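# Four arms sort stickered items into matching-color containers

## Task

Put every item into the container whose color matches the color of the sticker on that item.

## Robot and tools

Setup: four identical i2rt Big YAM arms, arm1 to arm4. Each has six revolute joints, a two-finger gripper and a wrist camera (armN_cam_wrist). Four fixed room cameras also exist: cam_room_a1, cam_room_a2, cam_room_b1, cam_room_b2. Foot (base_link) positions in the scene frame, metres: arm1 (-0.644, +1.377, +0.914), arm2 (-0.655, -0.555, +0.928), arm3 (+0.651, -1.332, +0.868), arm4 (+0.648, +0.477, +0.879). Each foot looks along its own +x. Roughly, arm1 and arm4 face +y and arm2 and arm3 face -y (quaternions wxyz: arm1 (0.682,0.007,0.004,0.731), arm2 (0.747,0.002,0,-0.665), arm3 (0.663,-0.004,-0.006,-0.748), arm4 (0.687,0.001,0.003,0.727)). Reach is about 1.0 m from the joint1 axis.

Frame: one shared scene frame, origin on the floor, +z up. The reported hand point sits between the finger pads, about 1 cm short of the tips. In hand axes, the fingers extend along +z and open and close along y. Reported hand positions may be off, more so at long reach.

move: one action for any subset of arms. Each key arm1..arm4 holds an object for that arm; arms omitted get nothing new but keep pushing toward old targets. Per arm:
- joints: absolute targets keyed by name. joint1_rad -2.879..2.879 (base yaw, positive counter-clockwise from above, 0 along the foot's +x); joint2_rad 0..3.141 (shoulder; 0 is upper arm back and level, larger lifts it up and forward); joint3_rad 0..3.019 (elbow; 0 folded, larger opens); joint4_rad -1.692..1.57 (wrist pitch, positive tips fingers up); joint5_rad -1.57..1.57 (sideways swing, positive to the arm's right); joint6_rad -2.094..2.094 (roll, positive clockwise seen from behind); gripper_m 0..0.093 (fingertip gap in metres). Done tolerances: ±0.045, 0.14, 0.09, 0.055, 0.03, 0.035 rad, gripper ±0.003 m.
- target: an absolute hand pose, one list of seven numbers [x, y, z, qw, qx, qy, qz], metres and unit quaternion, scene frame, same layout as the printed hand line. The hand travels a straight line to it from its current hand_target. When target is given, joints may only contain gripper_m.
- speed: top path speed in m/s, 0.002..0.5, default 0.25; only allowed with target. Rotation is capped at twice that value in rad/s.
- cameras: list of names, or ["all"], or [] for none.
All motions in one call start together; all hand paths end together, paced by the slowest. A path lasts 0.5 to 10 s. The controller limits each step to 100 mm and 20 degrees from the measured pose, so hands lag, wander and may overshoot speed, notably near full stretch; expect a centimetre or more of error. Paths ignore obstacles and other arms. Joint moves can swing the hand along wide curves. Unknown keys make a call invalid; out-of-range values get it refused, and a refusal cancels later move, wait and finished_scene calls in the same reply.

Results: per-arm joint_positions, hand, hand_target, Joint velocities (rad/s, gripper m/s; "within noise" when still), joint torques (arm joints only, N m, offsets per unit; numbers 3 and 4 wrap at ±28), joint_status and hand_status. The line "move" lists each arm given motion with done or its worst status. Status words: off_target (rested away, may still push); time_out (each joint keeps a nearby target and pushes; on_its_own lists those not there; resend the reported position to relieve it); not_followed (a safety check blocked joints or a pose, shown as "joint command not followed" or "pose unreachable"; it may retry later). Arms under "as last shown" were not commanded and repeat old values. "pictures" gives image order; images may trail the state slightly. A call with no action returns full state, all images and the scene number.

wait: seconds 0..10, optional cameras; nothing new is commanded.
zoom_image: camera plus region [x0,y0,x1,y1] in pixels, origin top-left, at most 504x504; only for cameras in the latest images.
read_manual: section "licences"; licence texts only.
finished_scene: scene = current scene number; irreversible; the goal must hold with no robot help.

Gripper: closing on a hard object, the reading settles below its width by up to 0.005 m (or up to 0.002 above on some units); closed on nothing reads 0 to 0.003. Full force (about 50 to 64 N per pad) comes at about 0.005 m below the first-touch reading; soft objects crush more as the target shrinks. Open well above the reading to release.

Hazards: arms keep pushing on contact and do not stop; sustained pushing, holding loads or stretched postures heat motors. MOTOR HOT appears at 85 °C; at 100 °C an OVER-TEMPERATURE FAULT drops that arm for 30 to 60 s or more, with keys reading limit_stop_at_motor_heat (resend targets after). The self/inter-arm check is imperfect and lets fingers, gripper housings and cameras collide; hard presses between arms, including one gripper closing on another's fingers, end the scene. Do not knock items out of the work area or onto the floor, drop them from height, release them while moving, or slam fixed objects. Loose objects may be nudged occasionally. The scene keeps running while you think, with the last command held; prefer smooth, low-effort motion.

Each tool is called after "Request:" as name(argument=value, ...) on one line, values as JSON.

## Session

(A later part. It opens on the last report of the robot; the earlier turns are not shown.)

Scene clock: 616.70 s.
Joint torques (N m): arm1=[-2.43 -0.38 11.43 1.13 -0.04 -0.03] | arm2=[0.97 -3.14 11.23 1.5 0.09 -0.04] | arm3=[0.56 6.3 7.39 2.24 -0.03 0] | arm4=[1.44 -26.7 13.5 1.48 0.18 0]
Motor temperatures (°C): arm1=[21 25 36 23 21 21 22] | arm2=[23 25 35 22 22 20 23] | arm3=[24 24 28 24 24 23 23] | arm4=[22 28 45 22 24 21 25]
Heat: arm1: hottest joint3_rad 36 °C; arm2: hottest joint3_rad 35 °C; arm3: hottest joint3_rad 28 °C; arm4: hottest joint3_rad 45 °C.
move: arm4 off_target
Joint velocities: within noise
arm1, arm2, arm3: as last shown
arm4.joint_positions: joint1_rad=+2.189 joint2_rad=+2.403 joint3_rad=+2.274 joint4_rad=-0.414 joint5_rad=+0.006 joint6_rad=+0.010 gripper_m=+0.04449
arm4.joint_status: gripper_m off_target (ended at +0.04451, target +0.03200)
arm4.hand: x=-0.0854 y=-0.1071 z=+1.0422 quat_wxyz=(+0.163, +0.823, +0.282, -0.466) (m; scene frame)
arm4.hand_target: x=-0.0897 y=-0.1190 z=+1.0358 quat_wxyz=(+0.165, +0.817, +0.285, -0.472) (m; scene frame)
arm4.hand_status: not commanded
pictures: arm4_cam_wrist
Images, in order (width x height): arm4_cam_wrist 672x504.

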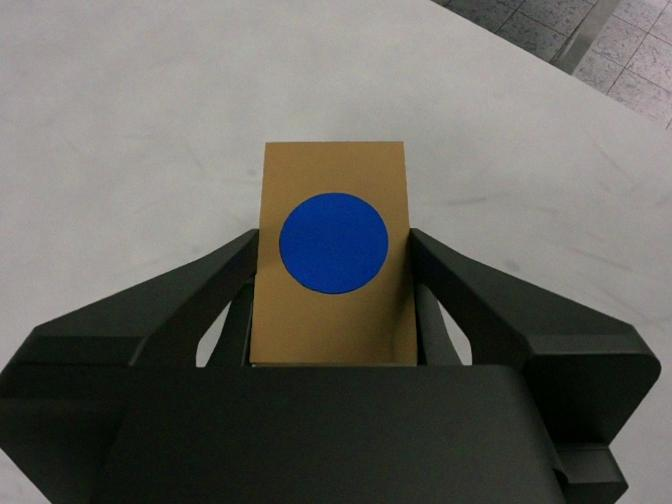

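Request:
move(arm4={"target": [0.015, -0.027, 1.16, -0.1649, -0.8176, -0.2855, 0.4721], "speed": 0.12})

Request:
move(arm4={"target": [0.178, 0.1035, 1.19, -0.1649, -0.8176, -0.2855, 0.4721], "speed": 0.2}, cameras=["arm4_cam_wrist", "cam_room_a2"])

Request:
move(arm4={"target": [0.319, 0.2155, 1.22, -0.1649, -0.8176, -0.2855, 0.4721], "speed": 0.2})

Request:
move(arm4={"joints": {"joint1_rad": 1.0, "joint2_rad": 0.85, "joint3_rad": 1.3, "joint4_rad": -1.2, "joint5_rad": 0, "joint6_rad": 0}})

Request:
move(arm4={"joints": {"joint1_rad": -1.756}})

Request:
move(arm4={"target": [1.15, 0.411, 0.98, 0.3413, 0.0615, 0.9377, -0.0224], "speed": 0.2}, cameras=["arm4_cam_wrist", "cam_room_a2"])

Scene clock: 636.03 s.
Joint torques (N m): arm1=[-2.61 -0.26 11.28 1.07 -0.02 0.01] | arm2=[1.03 -3.08 11.19 1.48 0.09 -0.05] | arm3=[0.44 6.18 7.41 2.29 -0.04 0] | arm4=[1.2 -24.59 9.51 1.42 -0.03 -0.08]
Motor temperatures (°C): arm1=[21 24 36 23 21 21 22] | arm2=[23 25 35 22 22 20 23] | arm3=[24 24 28 24 24 23 23] | arm4=[22 30 47 22 24 21 26]
Heat: arm1: hottest joint3_rad 36 °C; arm2: hottest joint3_rad 35 °C; arm3: hottest joint3_rad 28 °C; arm4: hottest joint3_rad 47 °C.
move: arm4 done
Joint velocities: within noise
arm1, arm2, arm3: as last shown
arm4.joint_positions: joint1_rad=+2.189 joint2_rad=+1.945 joint3_rad=+1.780 joint4_rad=-0.374 joint5_rad=+0.005 joint6_rad=+0.010 gripper_m=+0.04449
arm4.joint_status: not commanded
arm4.hand: x=+0.0133 y=-0.0285 z=+1.1521 quat_wxyz=(+0.164, +0.821, +0.282, -0.468) (m; scene frame)
arm4.hand_target: x=+0.0149 y=-0.0270 z=+1.1601 quat_wxyz=(+0.165, +0.818, +0.286, -0.472) (m; scene frame)
arm4.hand_status: done (0.008 m and 0.8 deg from the pose sent, 0.174 m and 1.0 deg at the start)
pictures: none

Scene clock: 637.70 s.
Joint torques (N m): arm1=[-2.37 -0.21 11.37 1.02 -0.03 -0.02] | arm2=[0.91 -3.25 11.15 1.48 0.09 -0.05] | arm3=[0.62 6.18 7.43 2.24 -0.04 0] | arm4=[0.85 -13.68 9.63 1.57 -0.03 -0.01]
Motor temperatures (°C): arm1=[21 24 36 23 21 21 22] | arm2=[23 25 35 22 22 20 23] | arm3=[24 24 28 24 24 23 23] | arm4=[22 30 47 22 24 21 26]
Heat: arm1: hottest joint3_rad 36 °C; arm2: hottest joint3_rad 35 °C; arm3: hottest joint3_rad 28 °C; arm4: hottest joint3_rad 47 °C.
move: arm4 done
Joint velocities: within noise
arm1, arm2, arm3: as last shown
arm4.joint_positions: joint1_rad=+2.189 joint2_rad=+1.380 joint3_rad=+1.157 joint4_rad=-0.318 joint5_rad=+0.004 joint6_rad=+0.010 gripper_m=+0.04449
arm4.joint_status: not commanded
arm4.hand: x=+0.1784 y=+0.1035 z=+1.1855 quat_wxyz=(+0.164, +0.822, +0.282, -0.467) (m; scene frame)
arm4.hand_target: x=+0.1780 y=+0.1035 z=+1.1902 quat_wxyz=(+0.165, +0.818, +0.285, -0.472) (m; scene frame)
arm4.hand_status: done (0.005 m and 0.9 deg from the pose sent, 0.214 m and 0.8 deg at the start)
pictures: arm4_cam_wrist, cam_room_a2
Images, in order (width x height): arm4_cam_wrist 672x504, cam_room_a2 672x504.

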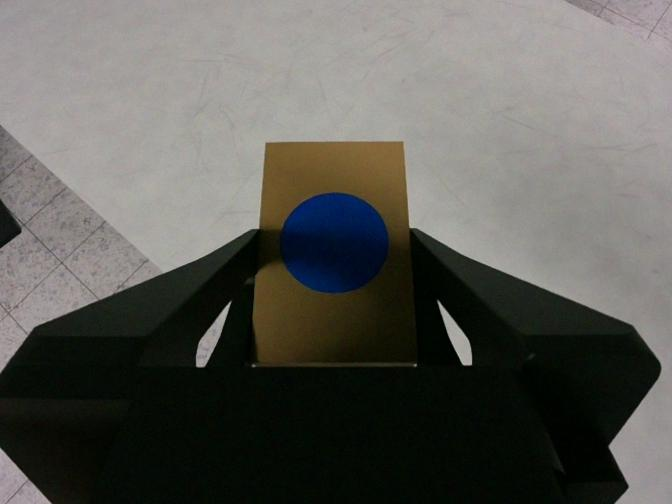

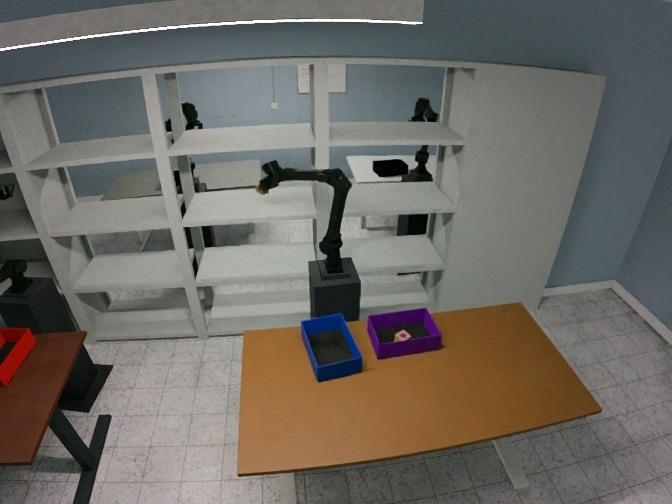

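Scene clock: 639.27 s.
Joint torques (N m): arm1=[-2.49 0.5 11.23 0.84 -0.03 0] | arm2=[1.03 -3.14 11.18 1.5 0.09 -0.05] | arm3=[0.62 6.3 7.38 2.28 -0.05 0] | arm4=[0.73 -4.37 9.69 1.07 -0.03 -0.07]
Motor temperatures (°C): arm1=[21 24 36 23 21 21 22] | arm2=[23 25 35 22 22 20 23] | arm3=[24 24 28 24 24 23 23] | arm4=[22 29 46 22 24 21 26]
Heat: arm1: hottest joint3_rad 36 °C; arm2: hottest joint3_rad 35 °C; arm3: hottest joint3_rad 28 °C; arm4: hottest joint3_rad 46 °C.
move: arm4 done
Joint velocities: within noise
arm1, arm2, arm3: as last shown
arm4.joint_positions: joint1_rad=+2.189 joint2_rad=+0.857 joint3_rad=+0.866 joint4_rad=-0.524 joint5_rad=+0.004 joint6_rad=+0.010 gripper_m=+0.04449
arm4.joint_status: not commanded
arm4.hand: x=+0.3184 y=+0.2153 z=+1.2239 quat_wxyz=(+0.168, +0.816, +0.280, -0.477) (m; scene frame)
arm4.hand_target: x=+0.3189 y=+0.2155 z=+1.2200 quat_wxyz=(+0.165, +0.818, +0.285, -0.472) (m; scene frame)
arm4.hand_status: done (0.004 m and 1.0 deg from the pose sent, 0.183 m and 0.9 deg at the start)
pictures: none

Scene clock: 640.87 s.
Joint torques (N m): arm1=[-2.55 -0.56 11.21 0.98 -0.06 0.05] | arm2=[1.03 -3.08 11.21 1.47 0.09 -0.04] | arm3=[0.56 6.36 7.42 2.25 -0.03 0] | arm4=[0.67 -4.19 11.73 0.72 0.07 -0.07]
Motor temperatures (°C): arm1=[21 24 36 23 21 21 22] | arm2=[23 25 36 22 22 20 23] | arm3=[24 24 28 24 24 23 23] | arm4=[22 29 46 22 24 21 26]
Heat: arm1: hottest joint3_rad 36 °C; arm2: hottest joint3_rad 36 °C; arm3: hottest joint3_rad 28 °C; arm4: hottest joint3_rad 46 °C.
move: arm4 done
Joint velocities: within noise
arm1, arm2, arm3: as last shown
arm4.joint_positions: joint1_rad=+1.002 joint2_rad=+0.851 joint3_rad=+1.262 joint4_rad=-1.190 joint5_rad=+0.001 joint6_rad=+0.010 gripper_m=+0.04449
arm4.joint_status: all done
arm4.hand: x=+0.3451 y=+0.6509 z=+1.3184 quat_wxyz=(-0.094, +0.891, -0.239, -0.375) (m; scene frame)
arm4.hand_target: x=+0.3470 y=+0.6507 z=+1.3370 quat_wxyz=(-0.099, +0.886, -0.234, -0.388) (m; scene frame)
arm4.hand_status: not commanded
pictures: none

Scene clock: 643.13 s.
Joint torques (N m): arm1=[-2.73 0.03 11.26 0.99 -0.04 -0.03] | arm2=[0.97 -3.08 11.19 1.46 0.09 -0.05] | arm3=[0.56 6.24 7.43 2.25 -0.03 -0.02] | arm4=[0.62 -3.6 11.69 0.79 -0.01 -0.07]
Motor temperatures (°C): arm1=[21 24 36 23 21 21 22] | arm2=[23 25 36 22 22 20 23] | arm3=[24 24 28 24 24 23 23] | arm4=[22 29 46 22 24 21 26]
Heat: arm1: hottest joint3_rad 36 °C; arm2: hottest joint3_rad 36 °C; arm3: hottest joint3_rad 28 °C; arm4: hottest joint3_rad 46 °C.
move: arm4 done
Joint velocities: within noise
arm1.joint_positions: joint1_rad=-2.245 joint2_rad=+0.804 joint3_rad=+1.290 joint4_rad=-1.389 joint5_rad=-0.008 joint6_rad=+0.002 gripper_m=+0.08496
arm1.joint_status: not commanded
arm1.hand: x=-0.3904 y=+1.2067 z=+1.3436 quat_wxyz=(-0.307, -0.281, -0.904, +0.095) (m; scene frame)
arm1.hand_target: x=-0.3946 y=+1.2060 z=+1.3481 quat_wxyz=(-0.308, -0.284, -0.903, +0.097) (m; scene frame)
arm1.hand_status: not commanded
arm2, arm3: as last shown
arm4.joint_positions: joint1_rad=-1.753 joint2_rad=+0.852 joint3_rad=+1.262 joint4_rad=-1.190 joint5_rad=+0.002 joint6_rad=+0.010 gripper_m=+0.04450
arm4.joint_status: all done
arm4.hand: x=+0.9972 y=+0.4340 z=+1.3159 quat_wxyz=(-0.383, -0.063, -0.921, +0.025) (m; scene frame)
arm4.hand_target: x=+0.9954 y=+0.4337 z=+1.3347 quat_wxyz=(-0.396, -0.058, -0.916, +0.027) (m; scene frame)
arm4.hand_status: not commanded
pictures: none

Scene clock: 645.73 s.
Joint torques (N m): arm1=[-3.25 -0.26 11.14 1.01 0 0.02] | arm2=[0.91 -3.14 11.21 1.48 0.09 -0.05] | arm3=[0.5 6.18 7.41 2.26 -0.04 -0.01] | arm4=[0.44 -11.63 7.86 1.69 0.01 -0.04]
Motor temperatures (°C): arm1=[21 24 37 23 21 21 22] | arm2=[23 25 36 22 22 20 23] | arm3=[24 24 28 24 24 23 23] | arm4=[22 28 45 22 24 21 26]
Heat: arm1: hottest joint3_rad 37 °C; arm2: hottest joint3_rad 36 °C; arm3: hottest joint3_rad 28 °C; arm4: hottest joint3_rad 45 °C.
move: arm4 done
Joint velocities: within noise
arm1, arm2: as last shown
arm3.joint_positions: joint1_rad=-1.560 joint2_rad=+0.144 joint3_rad=+0.903 joint4_rad=-0.565 joint5_rad=+0.001 joint6_rad=-0.005 gripper_m=+0.09401
arm3.joint_status: not commanded
arm3.hand: x=+0.4740 y=-1.3037 z=+1.4299 quat_wxyz=(+0.041, -0.635, +0.039, +0.770) (m; scene frame)
arm3.hand_target: x=+0.4712 y=-1.3018 z=+1.4306 quat_wxyz=(+0.042, -0.633, +0.043, +0.772) (m; scene frame)
arm3.hand_status: not commanded
arm4.joint_positions: joint1_rad=-1.753 joint2_rad=+1.425 joint3_rad=+0.806 joint4_rad=-0.266 joint5_rad=-0.001 joint6_rad=+0.010 gripper_m=+0.04450
arm4.joint_status: not commanded
arm4.hand: x=+1.1463 y=+0.4142 z=+0.9782 quat_wxyz=(-0.333, -0.063, -0.940, +0.021) (m; scene frame)
arm4.hand_target: x=+1.1499 y=+0.4110 z=+0.9801 quat_wxyz=(-0.341, -0.061, -0.938, +0.022) (m; scene frame)
arm4.hand_status: done (0.005 m and 1.0 deg from the pose sent, 0.370 m and 5.1 deg at the start)
pictures: arm4_cam_wrist, cam_room_a2
Images, in order (width x height): arm4_cam_wrist 672x504, cam_room_a2 672x504.

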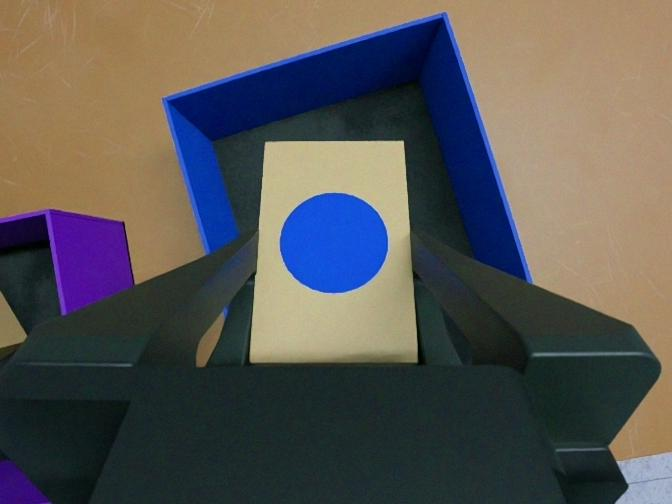

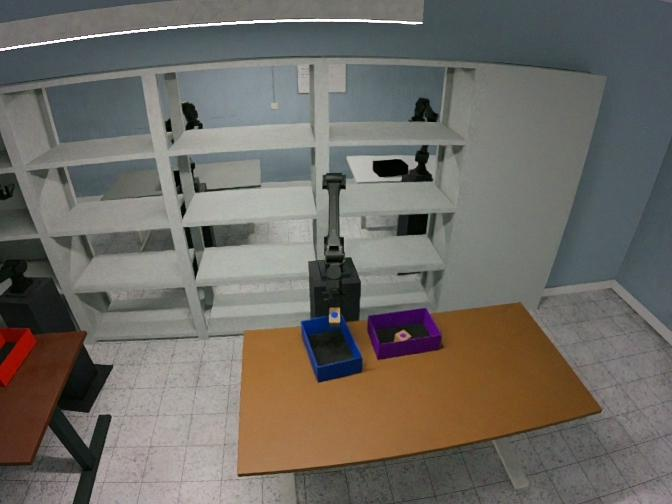

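Request:
move(arm4={"target": [1.172, 0.393, 0.80, 0.3413, 0.0615, 0.9377, -0.0224], "speed": 0.12}, cameras=["arm4_cam_wrist", "cam_room_a2"])

Request:
zoom_image(camera="cam_room_a2", region=[260, 270, 410, 390])

Scene clock: 656.17 s.
Joint torques (N m): arm1=[-2.73 -0.44 11.43 1.02 -0.06 -0.02] | arm2=[1.08 -3.14 11.22 1.5 0.08 -0.05] | arm3=[0.5 6.18 7.42 2.26 -0.03 0] | arm4=[0.38 -14.56 5.37 1.68 -0.06 -0.09]
Motor temperatures (°C): arm1=[21 24 37 23 21 21 22] | arm2=[23 25 36 22 22 20 23] | arm3=[24 24 28 24 24 23 23] | arm4=[22 27 42 22 24 21 26]
Heat: arm1: hottest joint3_rad 37 °C; arm2: hottest joint3_rad 36 °C; arm3: hottest joint3_rad 28 °C; arm4: hottest joint3_rad 42 °C.
move: arm4 off_target
Joint velocities: within noise
arm1, arm3: as last shown
arm2.joint_positions: joint1_rad=+2.122 joint2_rad=+0.799 joint3_rad=+1.297 joint4_rad=-1.386 joint5_rad=-0.001 joint6_rad=+0.011 gripper_m=+0.07492
arm2.joint_status: not commanded
arm2.hand: x=-0.4214 y=-0.3720 z=+1.3685 quat_wxyz=(-0.317, +0.304, -0.891, -0.113) (m; scene frame)
arm2.hand_target: x=-0.4238 y=-0.3731 z=+1.3674 quat_wxyz=(-0.312, +0.311, -0.891, -0.109) (m; scene frame)
arm2.hand_status: not commanded
arm4.joint_positions: joint1_rad=-1.785 joint2_rad=+1.912 joint3_rad=+0.753 joint4_rad=+0.268 joint5_rad=-0.022 joint6_rad=-0.011 gripper_m=+0.04450
arm4.joint_status: not commanded
arm4.hand: x=+1.1627 y=+0.3986 z=+0.7984 quat_wxyz=(-0.331, -0.065, -0.941, +0.019) (m; scene frame)
arm4.hand_target: x=+1.1717 y=+0.3930 z=+0.8002 quat_wxyz=(-0.341, -0.062, -0.938, +0.022) (m; scene frame)
arm4.hand_status: off_target (0.011 m and 1.4 deg from the pose sent, 0.181 m and 1.0 deg at the start)
pictures: arm4_cam_wrist, cam_room_a2
Images, in order (width x height): arm4_cam_wrist 672x504, cam_room_a2 672x504.

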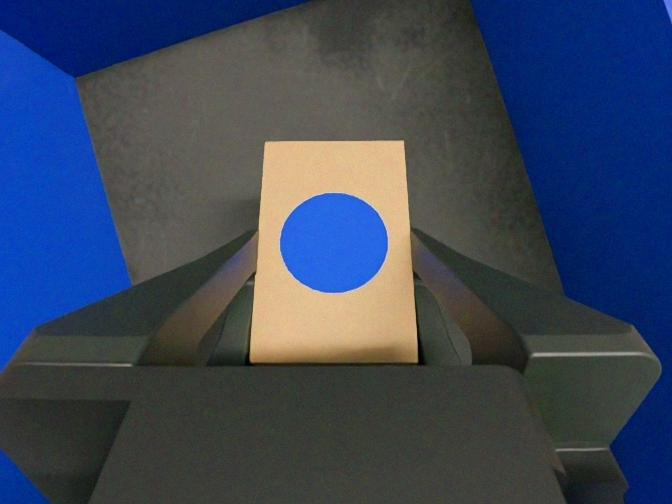

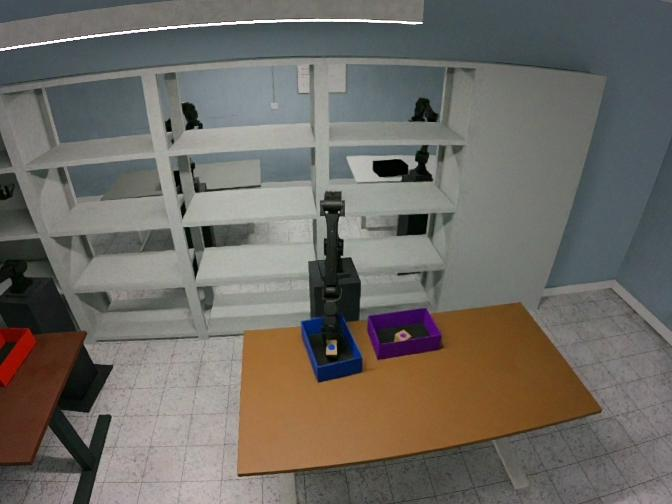

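Scaled by 3.360.

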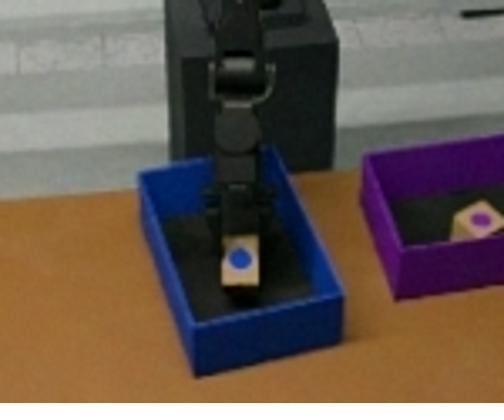

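Request:
move(arm4={"target": [1.175, 0.393, 0.778, 0.3413, 0.0615, 0.9377, -0.0224], "speed": 0.08})

Request:
move(arm4={"joints": {"gripper_m": 0.07}}, cameras=["arm4_cam_wrist"])

Request:
move(arm4={"target": [1.10, 0.40, 0.97, 0.3413, 0.0615, 0.9377, -0.0224], "speed": 0.2}, cameras=["arm4_cam_wrist", "cam_room_a2"])

Scene clock: 662.67 s.
Joint torques (N m): arm1=[-3.43 -0.79 11.45 1.03 -0.07 0.05] | arm2=[0.97 -3.14 11.22 1.5 0.08 -0.04] | arm3=[0.56 6.01 7.38 2.22 -0.04 0] | arm4=[0.15 -14.21 5.87 1.77 -0.01 -0.11]
Motor temperatures (°C): arm1=[21 24 37 23 21 21 22] | arm2=[23 25 36 22 22 20 23] | arm3=[24 24 28 24 24 23 23] | arm4=[22 27 41 22 24 21 26]
Heat: arm1: hottest joint3_rad 37 °C; arm2: hottest joint3_rad 36 °C; arm3: hottest joint3_rad 28 °C; arm4: hottest joint3_rad 41 °C.
move: arm4 off_target
Joint velocities: within noise
arm1, arm2, arm3: as last shown
arm4.joint_positions: joint1_rad=-1.785 joint2_rad=+1.974 joint3_rad=+0.754 joint4_rad=+0.322 joint5_rad=-0.022 joint6_rad=-0.011 gripper_m=+0.04450
arm4.joint_status: not commanded
arm4.hand: x=+1.1601 y=+0.3989 z=+0.7765 quat_wxyz=(-0.328, -0.065, -0.942, +0.019) (m; scene frame)
arm4.hand_target: x=+1.1745 y=+0.3931 z=+0.7785 quat_wxyz=(-0.341, -0.062, -0.938, +0.022) (m; scene frame)
arm4.hand_status: off_target (0.016 m and 1.7 deg from the pose sent, 0.024 m and 1.4 deg at the start)
pictures: none

Scene clock: 663.17 s.
Joint torques (N m): arm1=[-3.14 -0.67 11.48 1.07 -0.07 0.01] | arm2=[0.97 -3.02 11.22 1.48 0.08 -0.05] | arm3=[0.56 6.07 7.39 2.22 -0.04 -0.01] | arm4=[0.15 -14.8 5.72 1.66 0 -0.06]
Motor temperatures (°C): arm1=[21 24 37 23 21 21 22] | arm2=[23 25 36 22 22 20 23] | arm3=[24 24 28 24 24 23 23] | arm4=[22 27 41 22 24 21 26]
Heat: arm1: hottest joint3_rad 37 °C; arm2: hottest joint3_rad 36 °C; arm3: hottest joint3_rad 28 °C; arm4: hottest joint3_rad 41 °C.
move: arm4 done
Joint velocities: within noise
arm1, arm2, arm3: as last shown
arm4.joint_positions: joint1_rad=-1.785 joint2_rad=+1.974 joint3_rad=+0.754 joint4_rad=+0.324 joint5_rad=-0.022 joint6_rad=-0.011 gripper_m=+0.06991
arm4.joint_status: all done
arm4.hand: x=+1.1605 y=+0.3988 z=+0.7768 quat_wxyz=(-0.329, -0.065, -0.942, +0.019) (m; scene frame)
arm4.hand_target: x=+1.1745 y=+0.3930 z=+0.7785 quat_wxyz=(-0.341, -0.062, -0.938, +0.022) (m; scene frame)
arm4.hand_status: not commanded
pictures: arm4_cam_wrist
Images, in order (width x height): arm4_cam_wrist 672x504.

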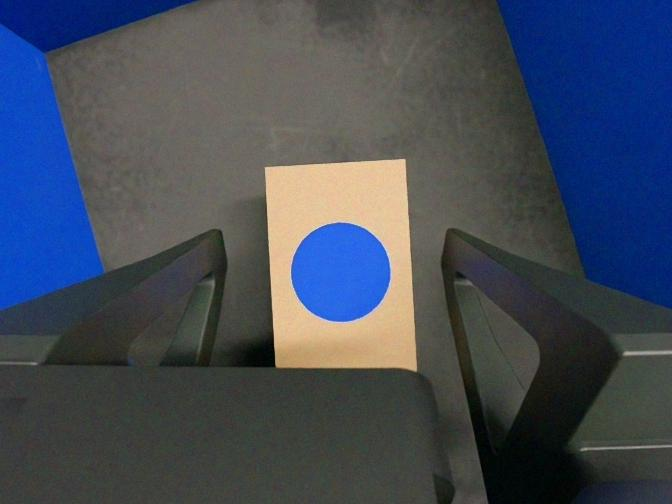

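Scene clock: 664.83 s.
Joint torques (N m): arm1=[-2.9 -0.15 11.26 1.02 -0.03 0.01] | arm2=[1.03 -3.19 11.21 1.5 0.09 -0.05] | arm3=[0.44 6.24 7.38 2.21 -0.04 -0.01] | arm4=[-0.67 -9.35 7.98 0.57 -0.05 -0.12]
Motor temperatures (°C): arm1=[21 24 37 23 21 21 22] | arm2=[23 25 36 22 22 20 23] | arm3=[24 24 28 24 24 23 23] | arm4=[22 27 40 22 24 21 26]
Heat: arm1: hottest joint3_rad 37 °C; arm2: hottest joint3_rad 36 °C; arm3: hottest joint3_rad 28 °C; arm4: hottest joint3_rad 40 °C.
move: arm4 done
Joint velocities: within noise
arm1, arm2, arm3: as last shown
arm4.joint_positions: joint1_rad=-1.801 joint2_rad=+1.317 joint3_rad=+0.667 joint4_rad=-0.204 joint5_rad=-0.033 joint6_rad=-0.023 gripper_m=+0.06991
arm4.joint_status: not commanded
arm4.hand: x=+1.1017 y=+0.4035 z=+0.9732 quat_wxyz=(-0.348, -0.064, -0.935, +0.021) (m; scene frame)
arm4.hand_target: x=+1.0999 y=+0.4001 z=+0.9699 quat_wxyz=(-0.341, -0.061, -0.938, +0.022) (m; scene frame)
arm4.hand_status: done (0.005 m and 0.9 deg from the pose sent, 0.203 m and 1.6 deg at the start)
pictures: arm4_cam_wrist, cam_room_a2
Images, in order (width x height): arm4_cam_wrist 672x504, cam_room_a2 672x504.

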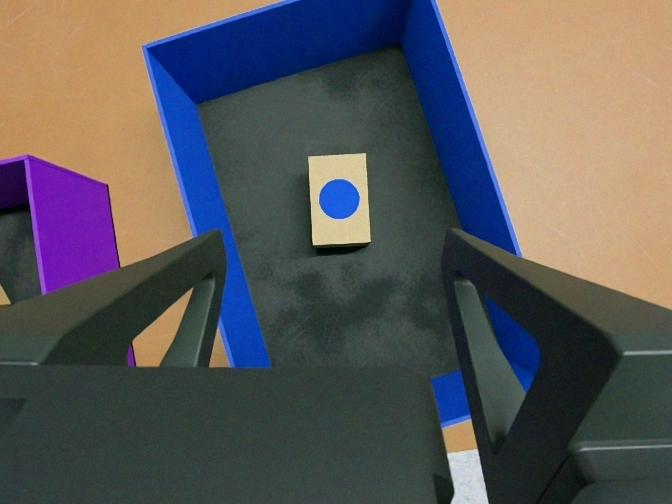

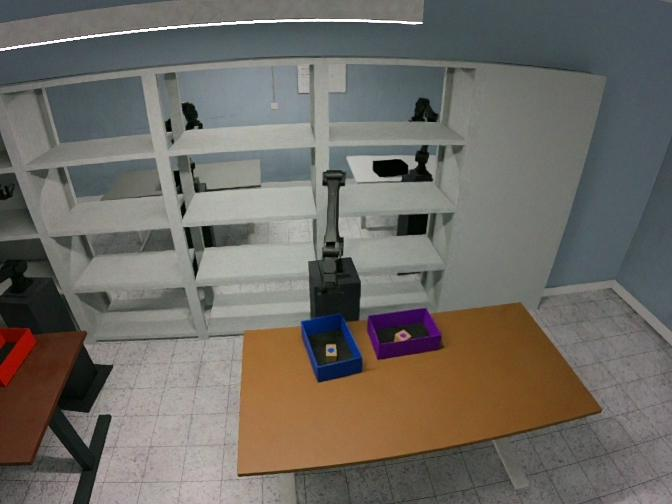

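Both items placed. Finish the practice scene.

Request:
finished_scene(scene=1)

The scene is finished: the task was done.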